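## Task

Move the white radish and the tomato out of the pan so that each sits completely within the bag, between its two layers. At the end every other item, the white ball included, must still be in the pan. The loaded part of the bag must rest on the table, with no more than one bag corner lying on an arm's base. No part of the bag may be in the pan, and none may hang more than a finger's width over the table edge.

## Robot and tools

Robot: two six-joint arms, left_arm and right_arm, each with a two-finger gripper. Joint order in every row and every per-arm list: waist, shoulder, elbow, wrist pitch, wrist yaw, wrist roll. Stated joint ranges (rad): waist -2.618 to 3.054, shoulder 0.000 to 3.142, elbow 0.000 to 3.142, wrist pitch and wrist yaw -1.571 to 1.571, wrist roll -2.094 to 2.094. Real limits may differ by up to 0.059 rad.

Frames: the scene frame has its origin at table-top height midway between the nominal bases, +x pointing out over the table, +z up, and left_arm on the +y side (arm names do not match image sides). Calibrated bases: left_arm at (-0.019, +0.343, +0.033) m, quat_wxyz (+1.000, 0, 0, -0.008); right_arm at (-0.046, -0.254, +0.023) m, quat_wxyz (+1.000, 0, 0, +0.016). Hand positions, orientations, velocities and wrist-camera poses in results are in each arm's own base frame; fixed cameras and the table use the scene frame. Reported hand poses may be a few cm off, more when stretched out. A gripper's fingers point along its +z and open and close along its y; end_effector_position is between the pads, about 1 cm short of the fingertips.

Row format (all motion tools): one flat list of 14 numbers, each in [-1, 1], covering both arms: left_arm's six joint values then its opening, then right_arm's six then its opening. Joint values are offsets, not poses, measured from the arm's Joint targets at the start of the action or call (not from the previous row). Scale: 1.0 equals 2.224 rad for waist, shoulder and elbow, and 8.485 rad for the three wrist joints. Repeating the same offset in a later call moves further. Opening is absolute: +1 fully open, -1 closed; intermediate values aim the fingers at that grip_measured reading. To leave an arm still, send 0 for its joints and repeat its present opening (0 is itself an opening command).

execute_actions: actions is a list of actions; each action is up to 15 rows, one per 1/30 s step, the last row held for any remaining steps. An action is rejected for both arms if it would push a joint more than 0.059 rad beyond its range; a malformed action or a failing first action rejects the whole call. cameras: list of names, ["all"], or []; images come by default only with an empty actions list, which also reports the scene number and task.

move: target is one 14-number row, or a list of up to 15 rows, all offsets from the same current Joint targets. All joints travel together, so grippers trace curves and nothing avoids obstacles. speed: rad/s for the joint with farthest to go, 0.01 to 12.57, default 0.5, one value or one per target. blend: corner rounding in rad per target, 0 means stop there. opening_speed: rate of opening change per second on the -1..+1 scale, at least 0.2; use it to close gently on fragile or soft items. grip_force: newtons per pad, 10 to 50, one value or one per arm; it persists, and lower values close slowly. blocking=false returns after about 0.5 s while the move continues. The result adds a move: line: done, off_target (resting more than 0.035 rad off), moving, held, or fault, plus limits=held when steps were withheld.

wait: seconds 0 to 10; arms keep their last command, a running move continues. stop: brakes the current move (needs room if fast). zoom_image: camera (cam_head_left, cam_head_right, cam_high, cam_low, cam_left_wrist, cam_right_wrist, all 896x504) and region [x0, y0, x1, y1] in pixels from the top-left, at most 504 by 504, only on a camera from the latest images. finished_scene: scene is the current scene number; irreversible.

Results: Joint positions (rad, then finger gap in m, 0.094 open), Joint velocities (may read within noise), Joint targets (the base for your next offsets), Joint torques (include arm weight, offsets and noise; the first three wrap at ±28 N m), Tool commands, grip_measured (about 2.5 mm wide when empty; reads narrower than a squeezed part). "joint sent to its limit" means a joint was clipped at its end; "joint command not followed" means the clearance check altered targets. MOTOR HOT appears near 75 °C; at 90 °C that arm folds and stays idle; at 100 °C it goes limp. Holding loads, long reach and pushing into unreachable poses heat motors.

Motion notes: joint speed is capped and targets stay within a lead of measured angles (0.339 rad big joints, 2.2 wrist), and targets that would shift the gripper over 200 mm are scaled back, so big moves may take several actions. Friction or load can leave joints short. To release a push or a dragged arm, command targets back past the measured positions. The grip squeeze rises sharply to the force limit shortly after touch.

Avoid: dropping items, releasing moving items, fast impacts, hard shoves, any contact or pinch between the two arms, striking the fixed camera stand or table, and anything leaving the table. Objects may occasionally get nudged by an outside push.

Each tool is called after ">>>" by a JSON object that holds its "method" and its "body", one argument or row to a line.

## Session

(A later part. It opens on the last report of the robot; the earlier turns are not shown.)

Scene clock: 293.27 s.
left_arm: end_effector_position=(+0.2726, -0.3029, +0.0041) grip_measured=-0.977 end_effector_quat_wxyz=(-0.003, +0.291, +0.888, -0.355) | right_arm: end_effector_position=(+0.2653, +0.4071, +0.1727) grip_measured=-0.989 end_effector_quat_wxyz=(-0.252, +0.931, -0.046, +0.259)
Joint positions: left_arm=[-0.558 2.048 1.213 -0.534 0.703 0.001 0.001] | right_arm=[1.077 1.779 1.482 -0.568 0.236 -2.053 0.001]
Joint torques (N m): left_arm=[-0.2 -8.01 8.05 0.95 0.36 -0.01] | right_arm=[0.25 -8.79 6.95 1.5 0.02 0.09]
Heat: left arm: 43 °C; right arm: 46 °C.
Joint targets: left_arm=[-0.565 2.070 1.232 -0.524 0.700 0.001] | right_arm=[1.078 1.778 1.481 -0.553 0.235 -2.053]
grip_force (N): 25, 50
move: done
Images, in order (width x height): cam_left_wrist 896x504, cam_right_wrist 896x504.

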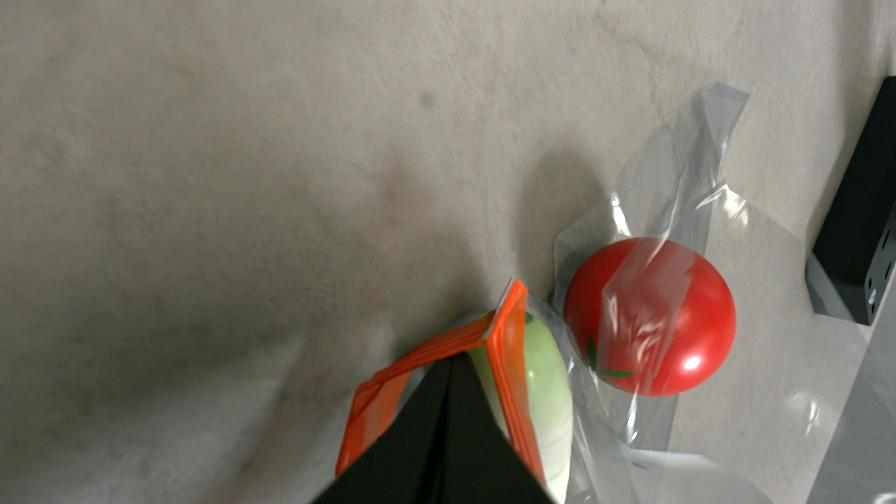

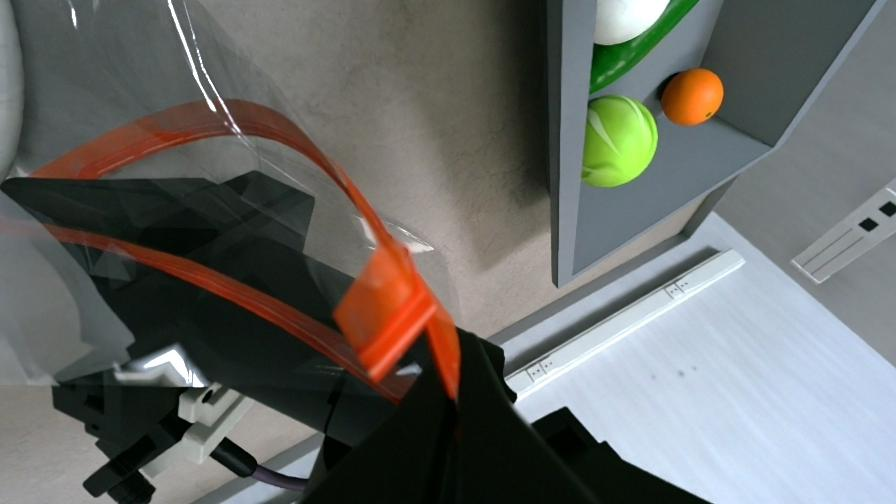

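>>> {"method": "move", "body": {
  "target": [
    [0.0827, -0.0832, 0.0629, -0.053, 0.0022, 0, -1, 0, 0, 0, 0, 0, 0, -1],
    [0.1996, -0.0859, 0.1857, -0.112, -0.0035, 0, -1, 0, 0, 0, 0, 0, 0, -1]
  ],
  "speed": [0.2, 0.5],
  "blend": [0.03, 0],
  "cameras": ["cam_left_wrist", "cam_right_wrist", "cam_high"]
}}

Scene clock: 302.70 s.
left_arm: end_effector_position=(+0.3074, -0.1491, +0.1483) grip_measured=-0.977 end_effector_quat_wxyz=(-0.100, +0.029, +0.938, -0.331) | right_arm: end_effector_position=(+0.2653, +0.4071, +0.1727) grip_measured=-0.989 end_effector_quat_wxyz=(-0.252, +0.931, -0.046, +0.259)
Joint positions: left_arm=[-0.122 1.904 1.627 -1.463 0.689 0.001 0.001] | right_arm=[1.077 1.779 1.482 -0.568 0.236 -2.053 0.001]
Joint torques (N m): left_arm=[0.32 -10.74 8.43 -0.09 0.22 0] | right_arm=[0.1 -8.79 6.97 1.49 0.02 0.09]
Heat: left arm: 42 °C; right arm: 46 °C.
Joint targets: left_arm=[-0.121 1.879 1.645 -1.474 0.671 0.001] | right_arm=[1.078 1.778 1.481 -0.553 0.235 -2.053]
grip_force (N): 25, 50
move: done
Images, in order (width x height): cam_high 896x504, cam_left_wrist 896x504, cam_right_wrist 896x504.

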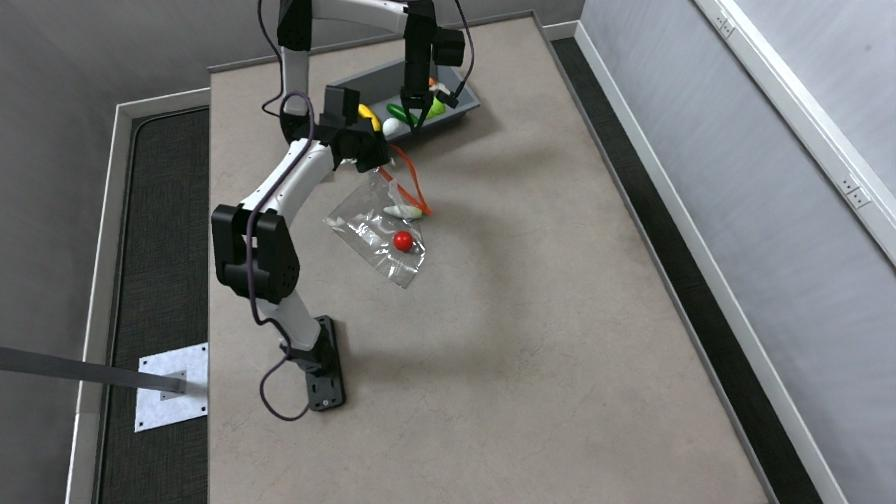

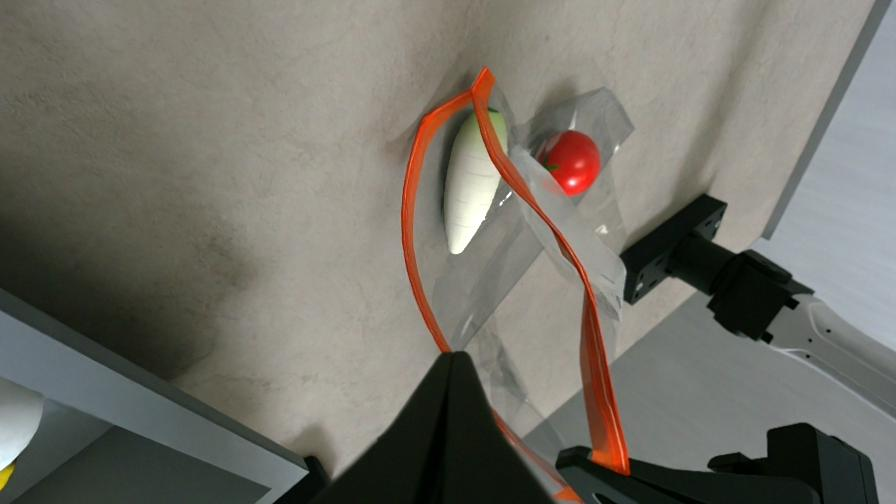

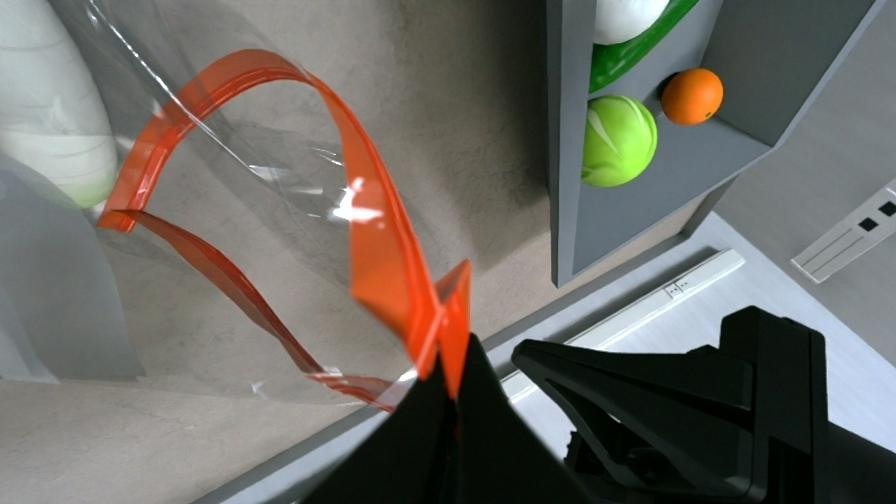

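>>> {"method": "move", "body": {
  "target": [
    [0.1124, -0.036, 0, 0, 0, 0, -1, 0, 0, 0, 0, 0, 0, -1],
    [0.1124, -0.036, 0, 0, 0, 0, -1, -0.0297, 0.0292, 0.2154, -0.0474, -0.0053, 0, -1]
  ],
  "speed": [0.5, 0.2],
  "cameras": ["cam_left_wrist", "cam_right_wrist", "cam_high"]
}}

Scene clock: 307.27 s.
left_arm: end_effector_position=(+0.3307, -0.0683, +0.1725) grip_measured=-0.977 end_effector_quat_wxyz=(-0.020, -0.075, +0.938, -0.338) | right_arm: end_effector_position=(+0.2843, +0.3944, +0.2689) grip_measured=-0.989 end_effector_quat_wxyz=(-0.256, +0.930, -0.068, +0.254)
Joint positions: left_arm=[0.129 1.822 1.627 -1.464 0.686 0.001 0.001] | right_arm=[1.018 1.828 1.931 -0.959 0.2 -2.053 0.001]
Joint torques (N m): left_arm=[0.24 -10.1 8.55 0.11 0.24 -0.01] | right_arm=[-0.57 -7.53 9.51 1.38 -0.1 0.08]
Heat: left arm: 42 °C; right arm: 46 °C.
Joint targets: left_arm=[0.129 1.799 1.645 -1.474 0.671 0.001] | right_arm=[1.012 1.843 1.961 -0.955 0.190 -2.053]
grip_force (N): 25, 50
move: done
Images, in order (width x height): cam_high 896x504, cam_left_wrist 896x504, cam_right_wrist 896x504.

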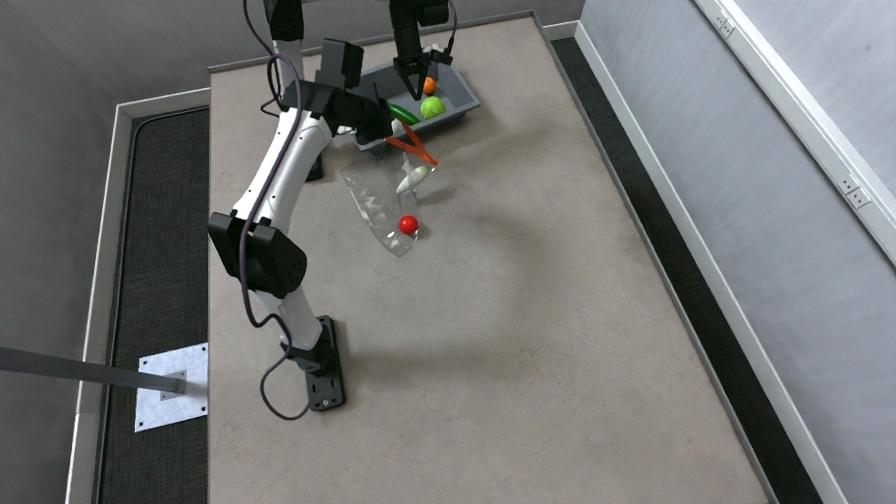

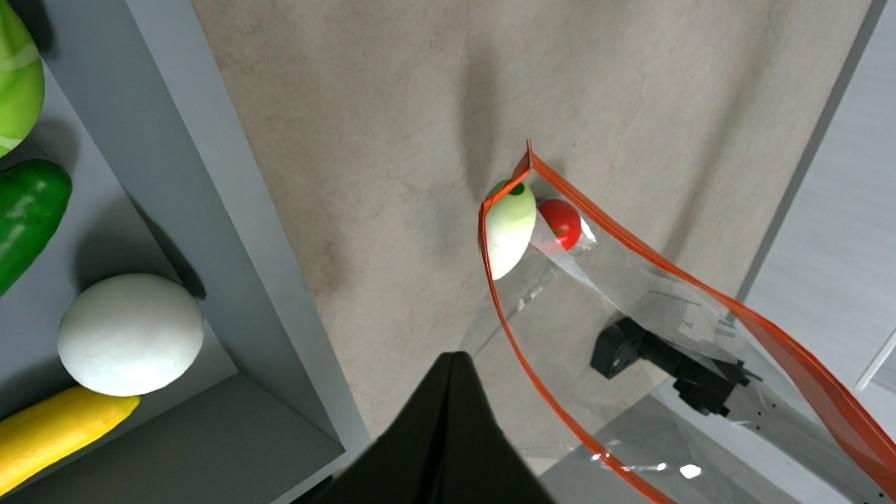

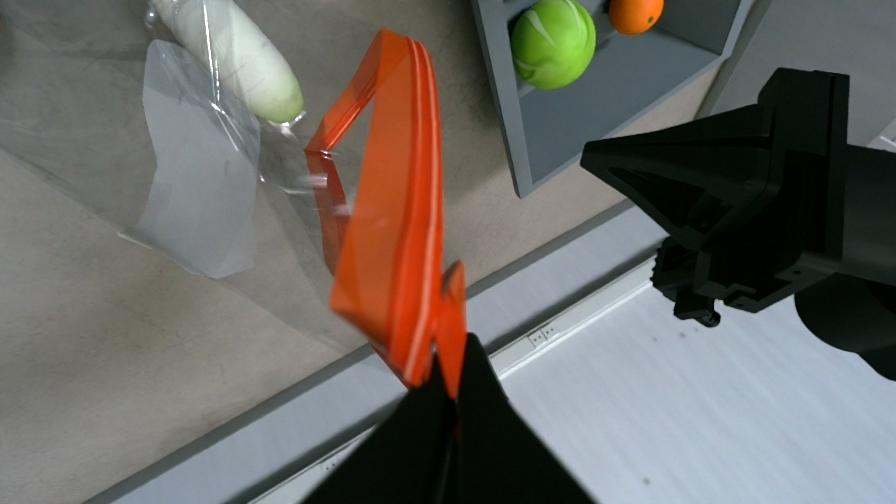

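>>> {"method": "move", "body": {
  "target": [0, 0, 0, 0, 0, 0, -1, 0.055, 0.06, -0.2378, 0.0561, 0.0047, 0, -1],
  "speed": 0.3,
  "cameras": ["cam_left_wrist", "cam_right_wrist", "cam_high"]
}}

Scene clock: 310.27 s.
left_arm: end_effector_position=(+0.3307, -0.0683, +0.1725) grip_measured=-0.977 end_effector_quat_wxyz=(-0.020, -0.075, +0.938, -0.338) | right_arm: end_effector_position=(+0.2433, +0.4255, +0.0752) grip_measured=-0.989 end_effector_quat_wxyz=(-0.191, +0.958, -0.010, +0.213)
Joint positions: left_arm=[0.129 1.822 1.627 -1.464 0.686 0.001 0.001] | right_arm=[1.129 1.966 1.432 -0.496 0.22 -2.053 0.001]
Joint torques (N m): left_arm=[0.27 -10.06 8.59 0.09 0.25 0] | right_arm=[0.5 -8.95 6.54 1.28 0.11 0.08]
Heat: left arm: 42 °C; right arm: 45 °C.
Joint targets: left_arm=[0.129 1.799 1.645 -1.474 0.671 0.001] | right_arm=[1.134 1.977 1.431 -0.479 0.230 -2.053]
grip_force (N): 25, 50
move: done
Images, in order (width x height): cam_high 896x504, cam_left_wrist 896x504, cam_right_wrist 896x504.

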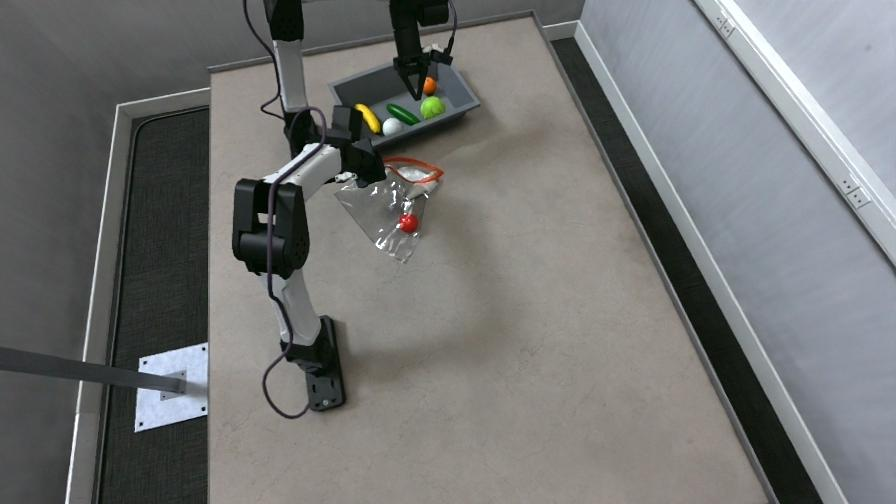

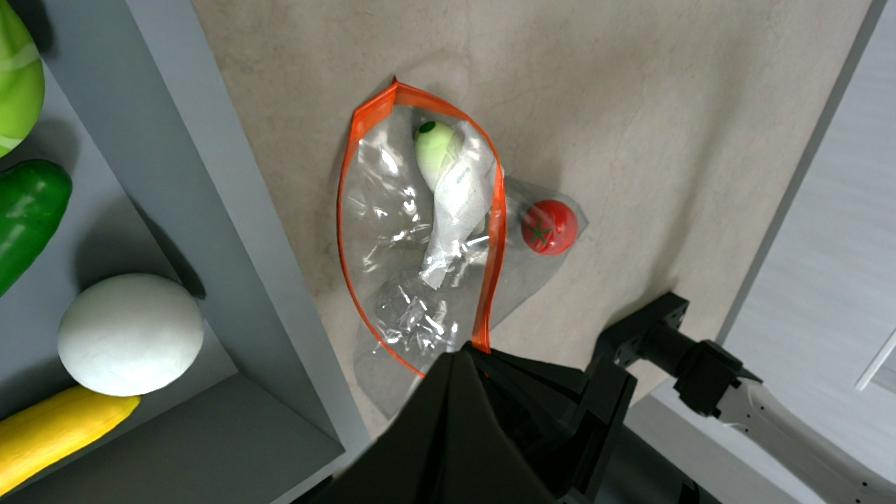

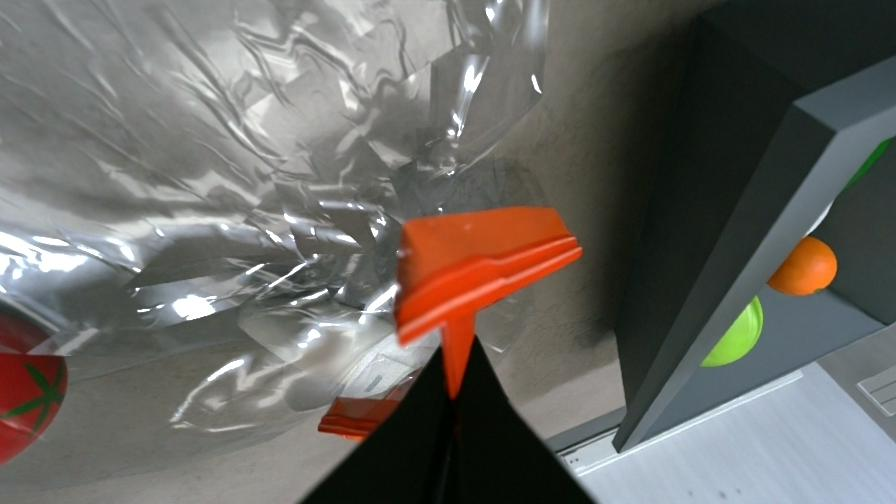

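>>> {"method": "move", "body": {
  "target": [0, 0, 0, 0, 0, 0, -1, 0.0138, 0.0151, -0.0594, 0.014, 0.0012, 0, -1],
  "speed": 0.2,
  "cameras": ["cam_left_wrist", "cam_right_wrist"]
}}

>>> {"method": "move", "body": {
  "target": [0, 0, 0, 0, 0, 0, -1, 0, 0, 0, 0, 0, 0, 0.0],
  "opening_speed": 0.6,
  "cameras": ["cam_left_wrist", "cam_right_wrist", "cam_high"]
}}

Scene clock: 311.93 s.
left_arm: end_effector_position=(+0.3307, -0.0683, +0.1725) grip_measured=-0.977 end_effector_quat_wxyz=(-0.020, -0.075, +0.938, -0.338) | right_arm: end_effector_position=(+0.2252, +0.4168, +0.0291) grip_measured=-0.989 end_effector_quat_wxyz=(-0.173, +0.963, +0.006, +0.206)
Joint positions: left_arm=[0.129 1.822 1.627 -1.464 0.686 0.001 0.001] | right_arm=[1.159 1.997 1.301 -0.377 0.231 -2.053 0.001]
Joint torques (N m): left_arm=[0.21 -10.1 8.62 0.1 0.25 0] | right_arm=[0.54 -8.62 6.01 1.22 0.11 0.08]
Heat: left arm: 41 °C; right arm: 45 °C.
Joint targets: left_arm=[0.129 1.799 1.645 -1.474 0.671 0.001] | right_arm=[1.165 2.010 1.299 -0.360 0.240 -2.053]
grip_force (N): 25, 50
move: done
Images, in order (width x height): cam_left_wrist 896x504, cam_right_wrist 896x504.

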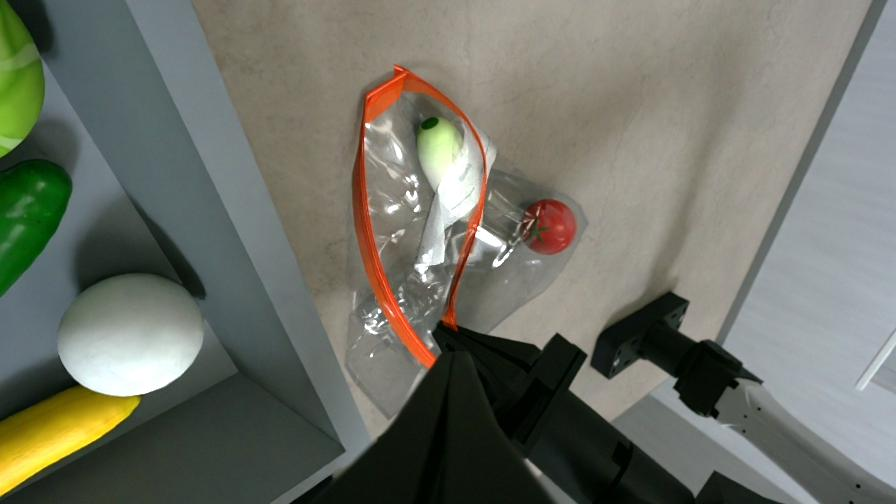

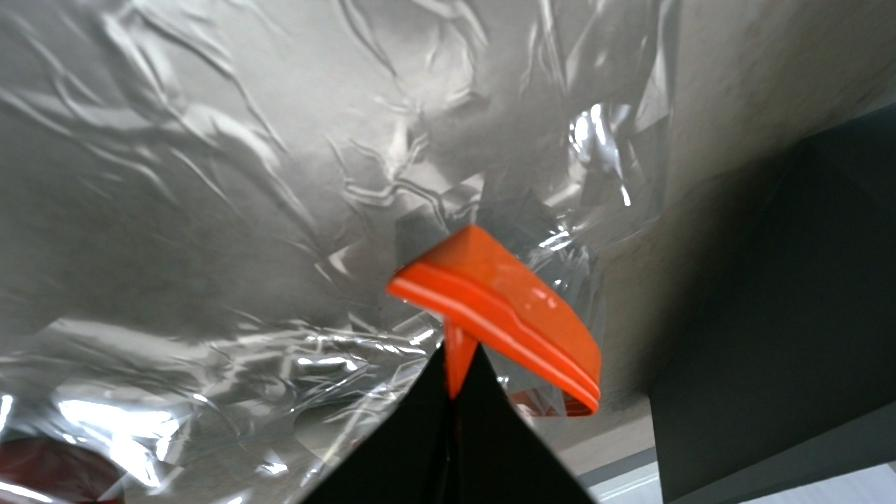

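Scene clock: 313.80 s.
left_arm: end_effector_position=(+0.3307, -0.0683, +0.1725) grip_measured=-0.977 end_effector_quat_wxyz=(-0.020, -0.075, +0.938, -0.338) | right_arm: end_effector_position=(+0.2254, +0.4170, +0.0292) grip_measured=-0.001 end_effector_quat_wxyz=(-0.173, +0.963, +0.006, +0.207)
Joint positions: left_arm=[0.129 1.822 1.627 -1.464 0.686 0.001 0.001] | right_arm=[1.159 1.997 1.301 -0.375 0.231 -2.053 0.047]
Joint torques (N m): left_arm=[0.24 -10.11 8.55 0.1 0.24 0] | right_arm=[0.53 -8.62 6.02 1.21 0.11 0.07]
Heat: left arm: 41 °C; right arm: 45 °C.
Joint targets: left_arm=[0.129 1.799 1.645 -1.474 0.671 0.001] | right_arm=[1.165 2.010 1.299 -0.360 0.240 -2.053]
grip_force (N): 25, 50
move: done
Images, in order (width x height): cam_high 896x504, cam_left_wrist 896x504, cam_right_wrist 896x504.

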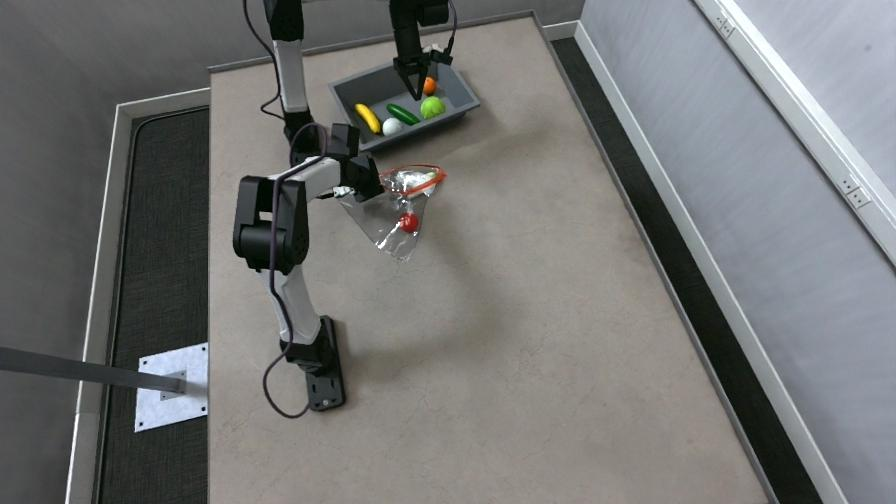

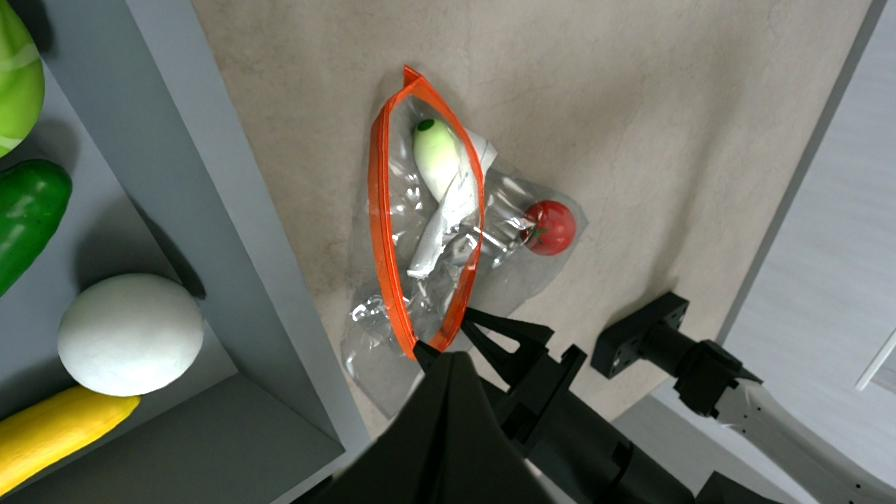

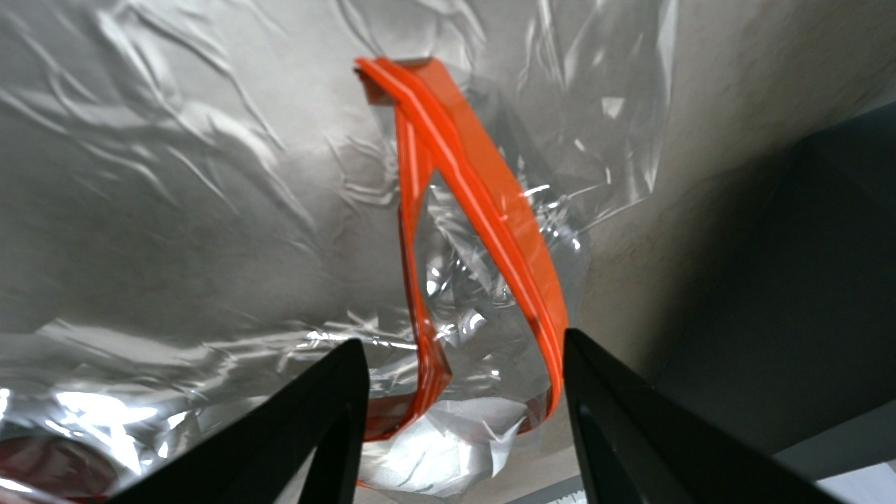

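>>> {"method": "move", "body": {
  "target": [0, 0, 0, 0, 0, 0, -1, 0.0315, -0.1349, 0.0094, -0.0354, 0.0035, 0, 0.0],
  "speed": 0.25,
  "cameras": ["cam_left_wrist", "cam_right_wrist"]
}}

Scene clock: 316.03 s.
left_arm: end_effector_position=(+0.3307, -0.0683, +0.1725) grip_measured=-0.977 end_effector_quat_wxyz=(-0.020, -0.075, +0.938, -0.338) | right_arm: end_effector_position=(+0.1837, +0.3827, +0.1059) grip_measured=-0.001 end_effector_quat_wxyz=(-0.160, +0.964, +0.038, +0.208)
Joint positions: left_arm=[0.129 1.822 1.627 -1.464 0.686 0.001 0.001] | right_arm=[1.229 1.747 1.301 -0.659 0.26 -2.053 0.047]
Joint torques (N m): left_arm=[0.27 -10.07 8.58 0.1 0.25 0] | right_arm=[0.58 -11.26 8.39 1 0.15 0.08]
Heat: left arm: 41 °C; right arm: 46 °C.
Joint targets: left_arm=[0.129 1.799 1.645 -1.474 0.671 0.001] | right_arm=[1.235 1.710 1.320 -0.661 0.270 -2.053]
grip_force (N): 25, 50
move: off_target (right_arm); right_arm: the shoulder is farthest, 0.037 rad from its target
Images, in order (width x height): cam_left_wrist 896x504, cam_right_wrist 896x504.

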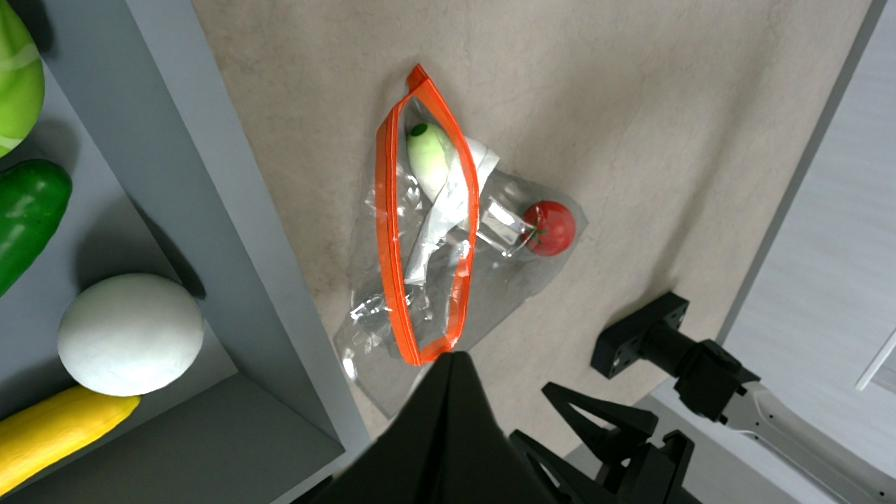

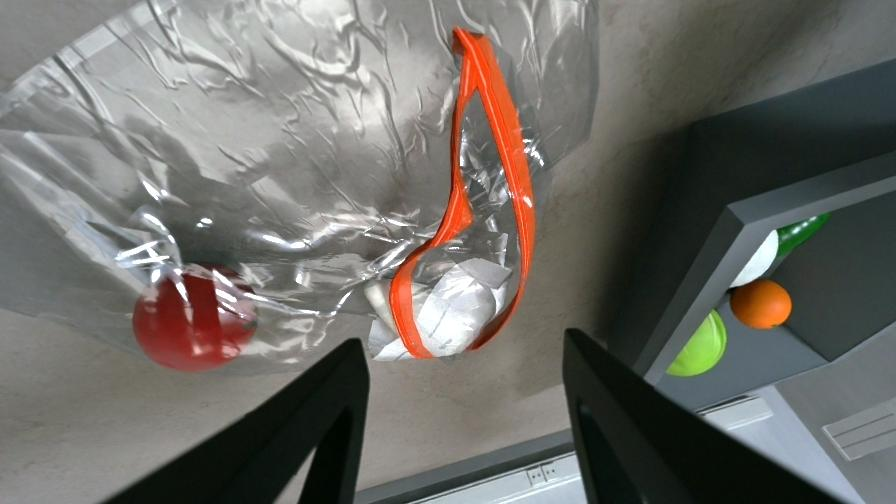

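>>> {"method": "zoom_image", "body": {
  "camera": "cam_left_wrist",
  "region": [310, 40, 610, 400]
}}

>>> {"method": "zoom_image", "body": {
  "camera": "cam_right_wrist",
  "region": [300, 150, 600, 400]
}}

Scaled by 1.400 from the camera's 896x504 image, which has a finer 1280x720 frame.

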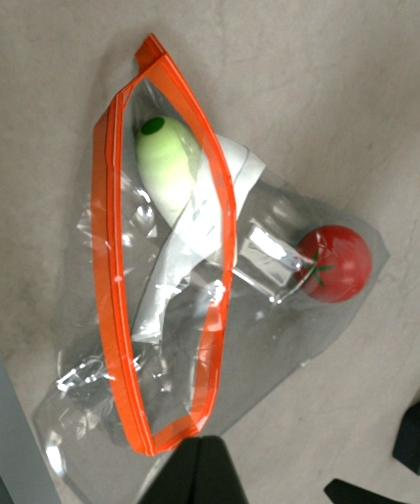

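Scaled by 1.680 from the camera's 896x504 image, which has a finer 1280x720 frame.

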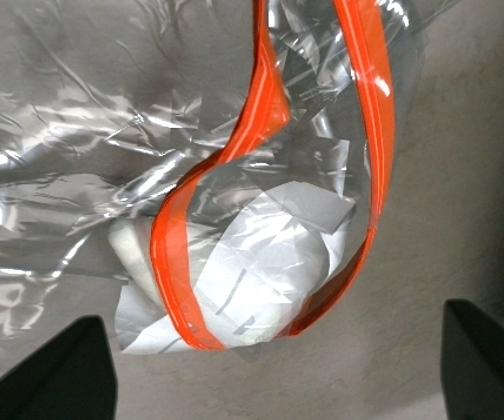

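>>> {"method": "move", "body": {
  "target": [
    [0, 0, 0, 0, 0, 0, -1, 0, -0.1169, 0, 0, 0, 0, 0.0],
    [0, 0, 0, 0, 0, 0, -1, -0.3755, -0.1169, 0, 0, 0, 0, 0.0],
    [-0.3008, 0.0782, 0.0436, 0.0181, -0.0791, -0.0638, 0.2, -0.3755, -0.1169, 0, 0, 0, 0, -0.5]
  ],
  "speed": [0.5, 0.6, 0.5],
  "blend": [0.05, 0.1, 0],
  "cameras": ["cam_left_wrist", "cam_right_wrist", "cam_high", "cam_head_left"]
}}

Scene clock: 322.97 s.
left_arm: end_effector_position=(+0.3171, -0.1949, +0.1116) grip_measured=+0.198 end_effector_quat_wxyz=(-0.002, +0.007, +1.000, -0.008) | right_arm: end_effector_position=(+0.3930, +0.1186, +0.2144) grip_measured=-0.499 end_effector_quat_wxyz=(-0.151, +0.855, -0.355, +0.346)
Joint positions: left_arm=[-0.544 1.954 1.719 -1.331 0.016 -0.529 0.056] | right_arm=[0.404 1.472 1.301 -0.665 0.265 -2.053 0.024]
Joint torques (N m): left_arm=[0.5 -8.08 9.1 0.53 -0.17 -0.14] | right_arm=[-0.46 -8.01 8.85 1.42 0.08 0.09]
Heat: left arm: 40 °C; right arm: 45 °C.
Joint targets: left_arm=[-0.540 1.973 1.742 -1.321 0.000 -0.541] | right_arm=[0.400 1.450 1.320 -0.661 0.270 -2.053]
grip_force (N): 25, 50
move: done
Images, in order (width x height): cam_head_left 896x504, cam_high 896x504, cam_left_wrist 896x504, cam_right_wrist 896x504.

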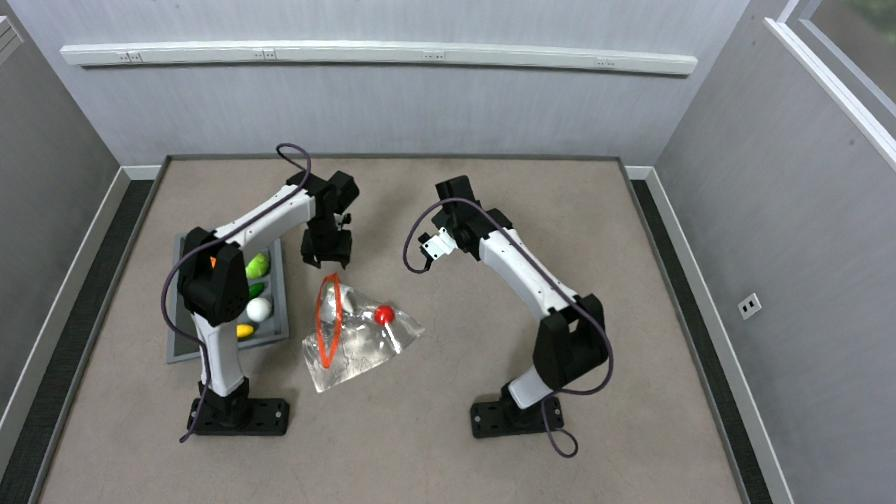

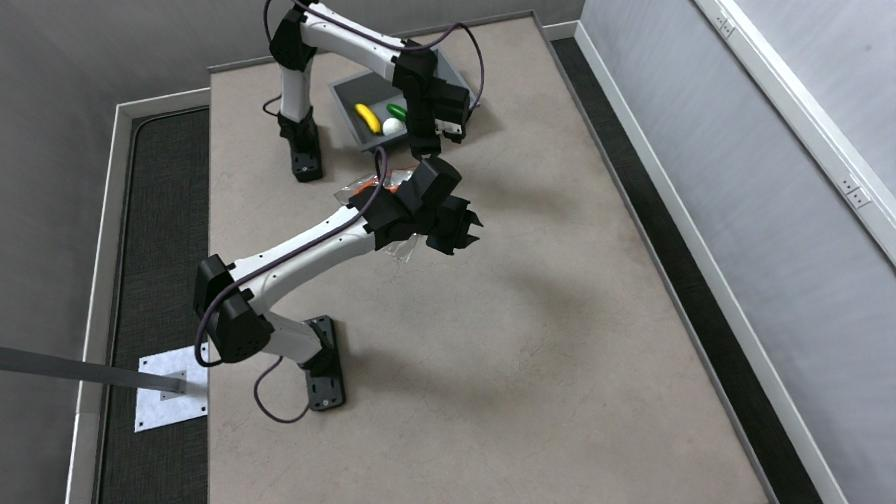

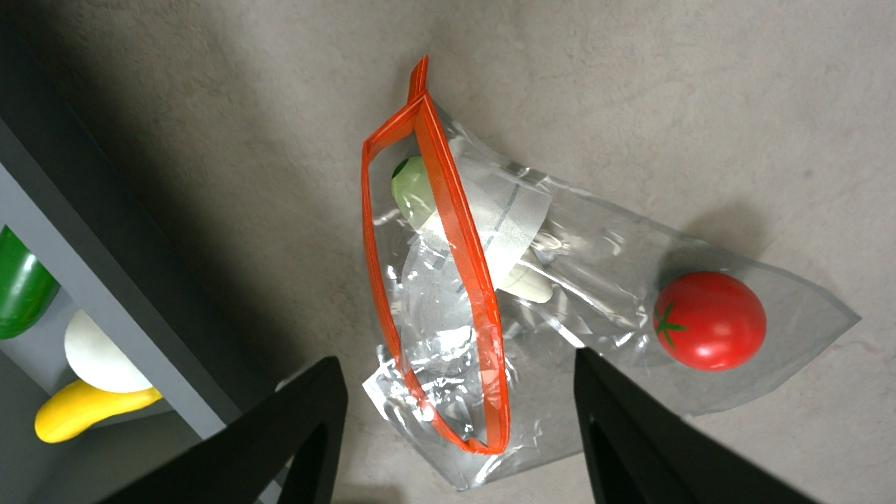

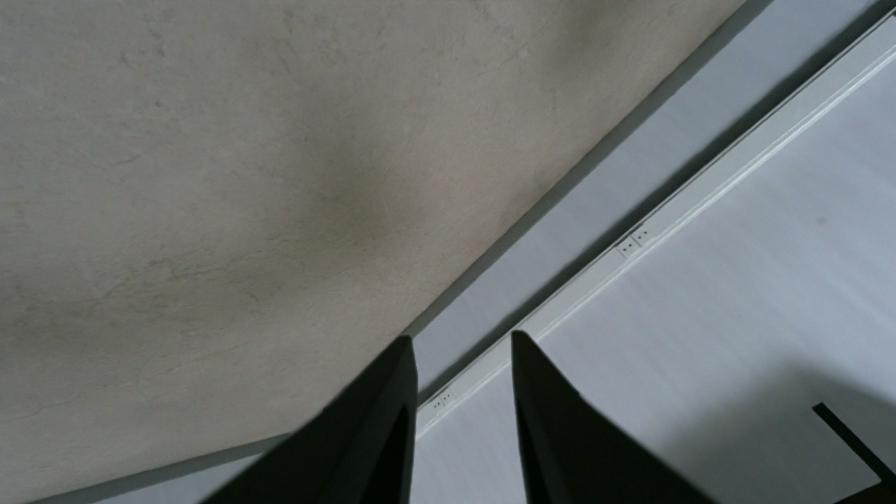

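>>> {"method": "zoom_image", "body": {
  "camera": "cam_left_wrist",
  "region": [330, 40, 630, 300]
}}

>>> {"method": "zoom_image", "body": {
  "camera": "cam_head_left",
  "region": [270, 240, 450, 400]
}}

Scaled by 1.680 from the camera's 896x504 image, which has a finer 1280x720 frame.

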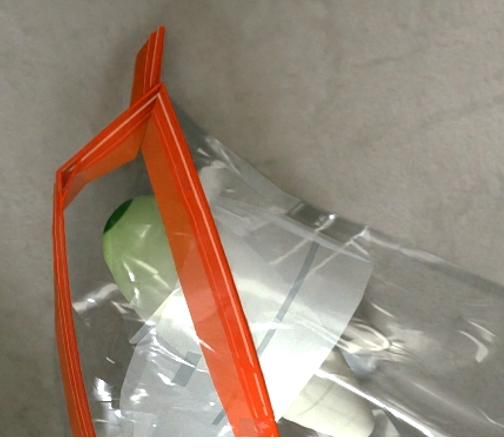

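Scaled by 2.800 from the camera's 896x504 image, which has a finer 1280x720 frame.

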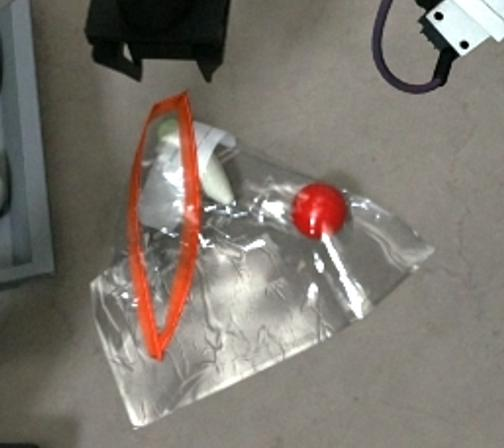

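>>> {"method": "move", "body": {
  "target": [-0.0193, -0.0225, -0.1169, 0.024, -0.0014, -0.0052, 0.2, 0, 0, 0, 0, 0, 0, -0.5],
  "speed": 0.3,
  "cameras": ["cam_left_wrist", "cam_head_left", "cam_low"]
}}

Scene clock: 325.93 s.
left_arm: end_effector_position=(+0.3014, -0.1967, +0.0547) grip_measured=+0.198 end_effector_quat_wxyz=(-0.009, +0.002, +1.000, +0.004) | right_arm: end_effector_position=(+0.3930, +0.1186, +0.2144) grip_measured=-0.499 end_effector_quat_wxyz=(-0.151, +0.855, -0.355, +0.346)
Joint positions: left_arm=[-0.576 1.954 1.492 -1.128 0.004 -0.572 0.056] | right_arm=[0.404 1.472 1.301 -0.665 0.265 -2.053 0.024]
Joint torques (N m): left_arm=[-0.27 -11.79 5.83 0.47 -0.17 -0.14] | right_arm=[-0.46 -8.02 8.84 1.43 0.09 0.09]
Heat: left arm: 41 °C; right arm: 45 °C.
Joint targets: left_arm=[-0.583 1.923 1.482 -1.117 -0.012 -0.585] | right_arm=[0.400 1.450 1.320 -0.661 0.270 -2.053]
grip_force (N): 25, 50
move: done
Images, in order (width x height): cam_head_left 896x504, cam_low 896x504, cam_left_wrist 896x504.

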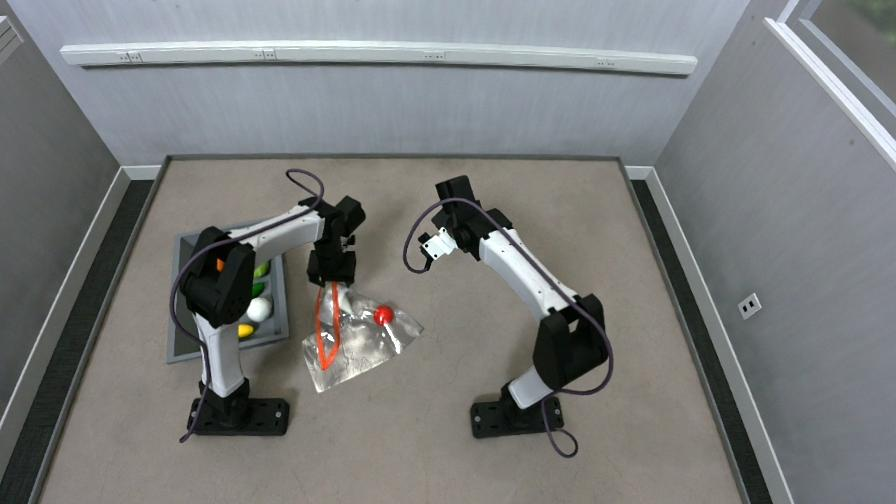

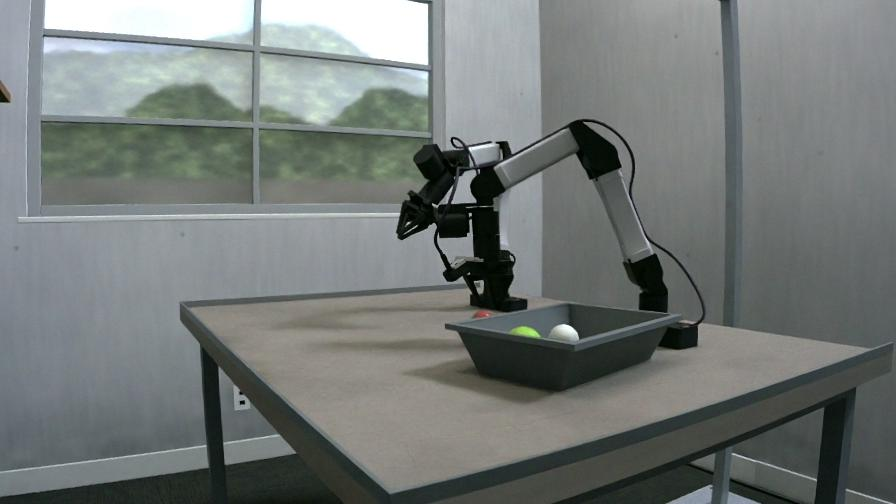

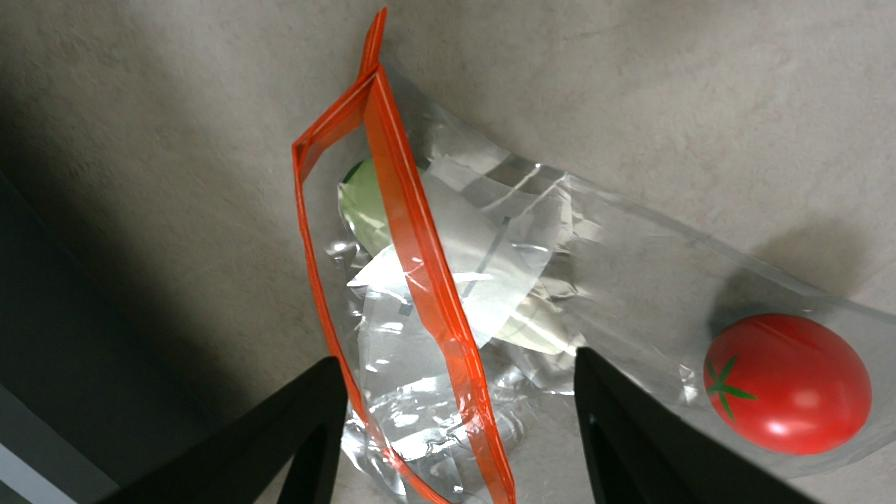

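>>> {"method": "move", "body": {
  "target": [-0.004, 0, -0.04, 0.0127, 0, -0.001, 0.2, 0, 0, 0, 0, 0, 0, -0.5],
  "speed": 0.15,
  "cameras": ["cam_left_wrist"]
}}

>>> {"method": "zoom_image", "body": {
  "camera": "cam_left_wrist",
  "region": [200, 100, 650, 504]
}}

Scene clock: 327.77 s.
left_arm: end_effector_position=(+0.2990, -0.1990, +0.0341) grip_measured=+0.198 end_effector_quat_wxyz=(+0.000, +0.002, +1.000, -0.002) | right_arm: end_effector_position=(+0.3930, +0.1186, +0.2144) grip_measured=-0.499 end_effector_quat_wxyz=(-0.151, +0.855, -0.355, +0.346)
Joint positions: left_arm=[-0.585 1.952 1.404 -1.02 0.004 -0.581 0.056] | right_arm=[0.404 1.472 1.301 -0.665 0.265 -2.053 0.024]
Joint torques (N m): left_arm=[-0.31 -11.51 5.6 0.52 -0.17 -0.16] | right_arm=[-0.46 -8.03 8.85 1.42 0.08 0.09]
Heat: left arm: 41 °C; right arm: 45 °C.
Joint targets: left_arm=[-0.592 1.923 1.393 -1.010 -0.012 -0.593] | right_arm=[0.400 1.450 1.320 -0.661 0.270 -2.053]
grip_force (N): 25, 50
move: done
Images, in order (width x height): cam_left_wrist 896x504.

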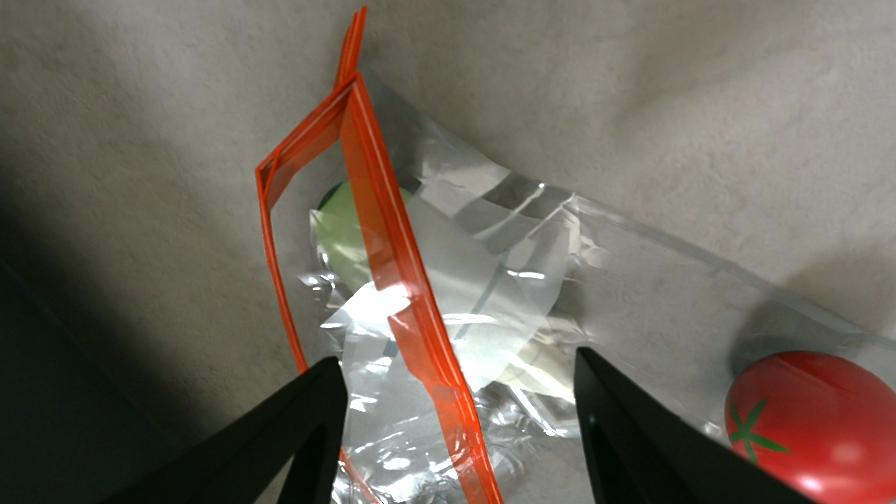

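Scaled by 1.120 from the camera's 896x504 image, which has a finer 1280x720 frame.

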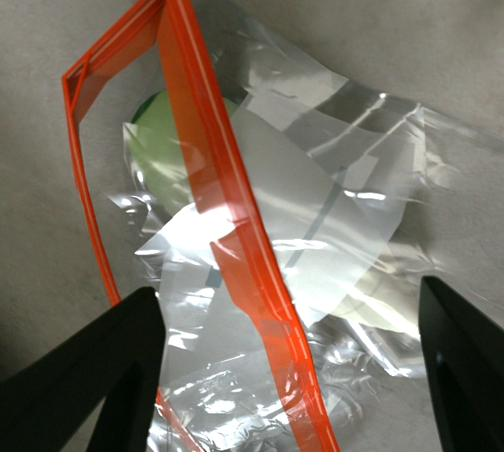

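>>> {"method": "move", "body": {
  "target": [0, 0, -0.0274, 0.0073, 0, 0, 0.2, 0, 0, 0, 0, 0, 0, -0.5],
  "speed": 0.1,
  "cameras": ["cam_left_wrist"]
}}

>>> {"method": "zoom_image", "body": {
  "camera": "cam_left_wrist",
  "region": [200, 100, 650, 504]
}}

Scene clock: 329.83 s.
left_arm: end_effector_position=(+0.2950, -0.1963, +0.0195) grip_measured=+0.198 end_effector_quat_wxyz=(+0.000, +0.002, +1.000, -0.002) | right_arm: end_effector_position=(+0.3930, +0.1186, +0.2144) grip_measured=-0.499 end_effector_quat_wxyz=(-0.151, +0.855, -0.355, +0.346)
Joint positions: left_arm=[-0.585 1.952 1.343 -0.958 0.004 -0.581 0.056] | right_arm=[0.404 1.472 1.301 -0.665 0.265 -2.053 0.024]
Joint torques (N m): left_arm=[-0.27 -11.44 5.48 0.5 -0.17 -0.15] | right_arm=[-0.46 -8.02 8.87 1.42 0.08 0.09]
Heat: left arm: 41 °C; right arm: 45 °C.
Joint targets: left_arm=[-0.592 1.923 1.332 -0.947 -0.012 -0.594] | right_arm=[0.400 1.450 1.320 -0.661 0.270 -2.053]
grip_force (N): 25, 50
move: done
Images, in order (width x height): cam_left_wrist 896x504.

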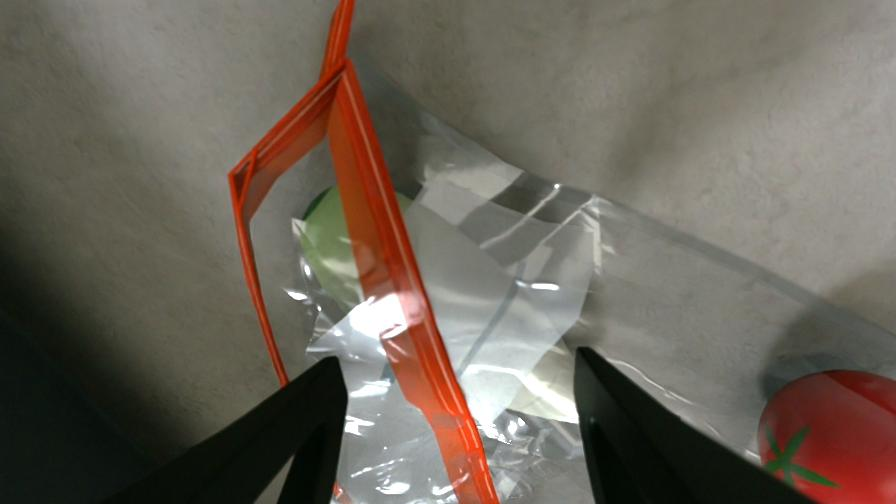

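Scaled by 1.120 from the camera's 896x504 image, which has a finer 1280x720 frame.

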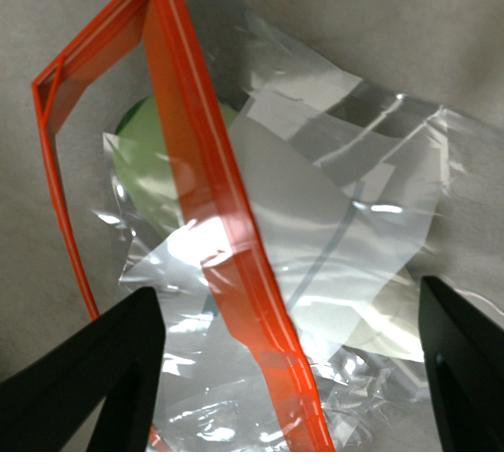

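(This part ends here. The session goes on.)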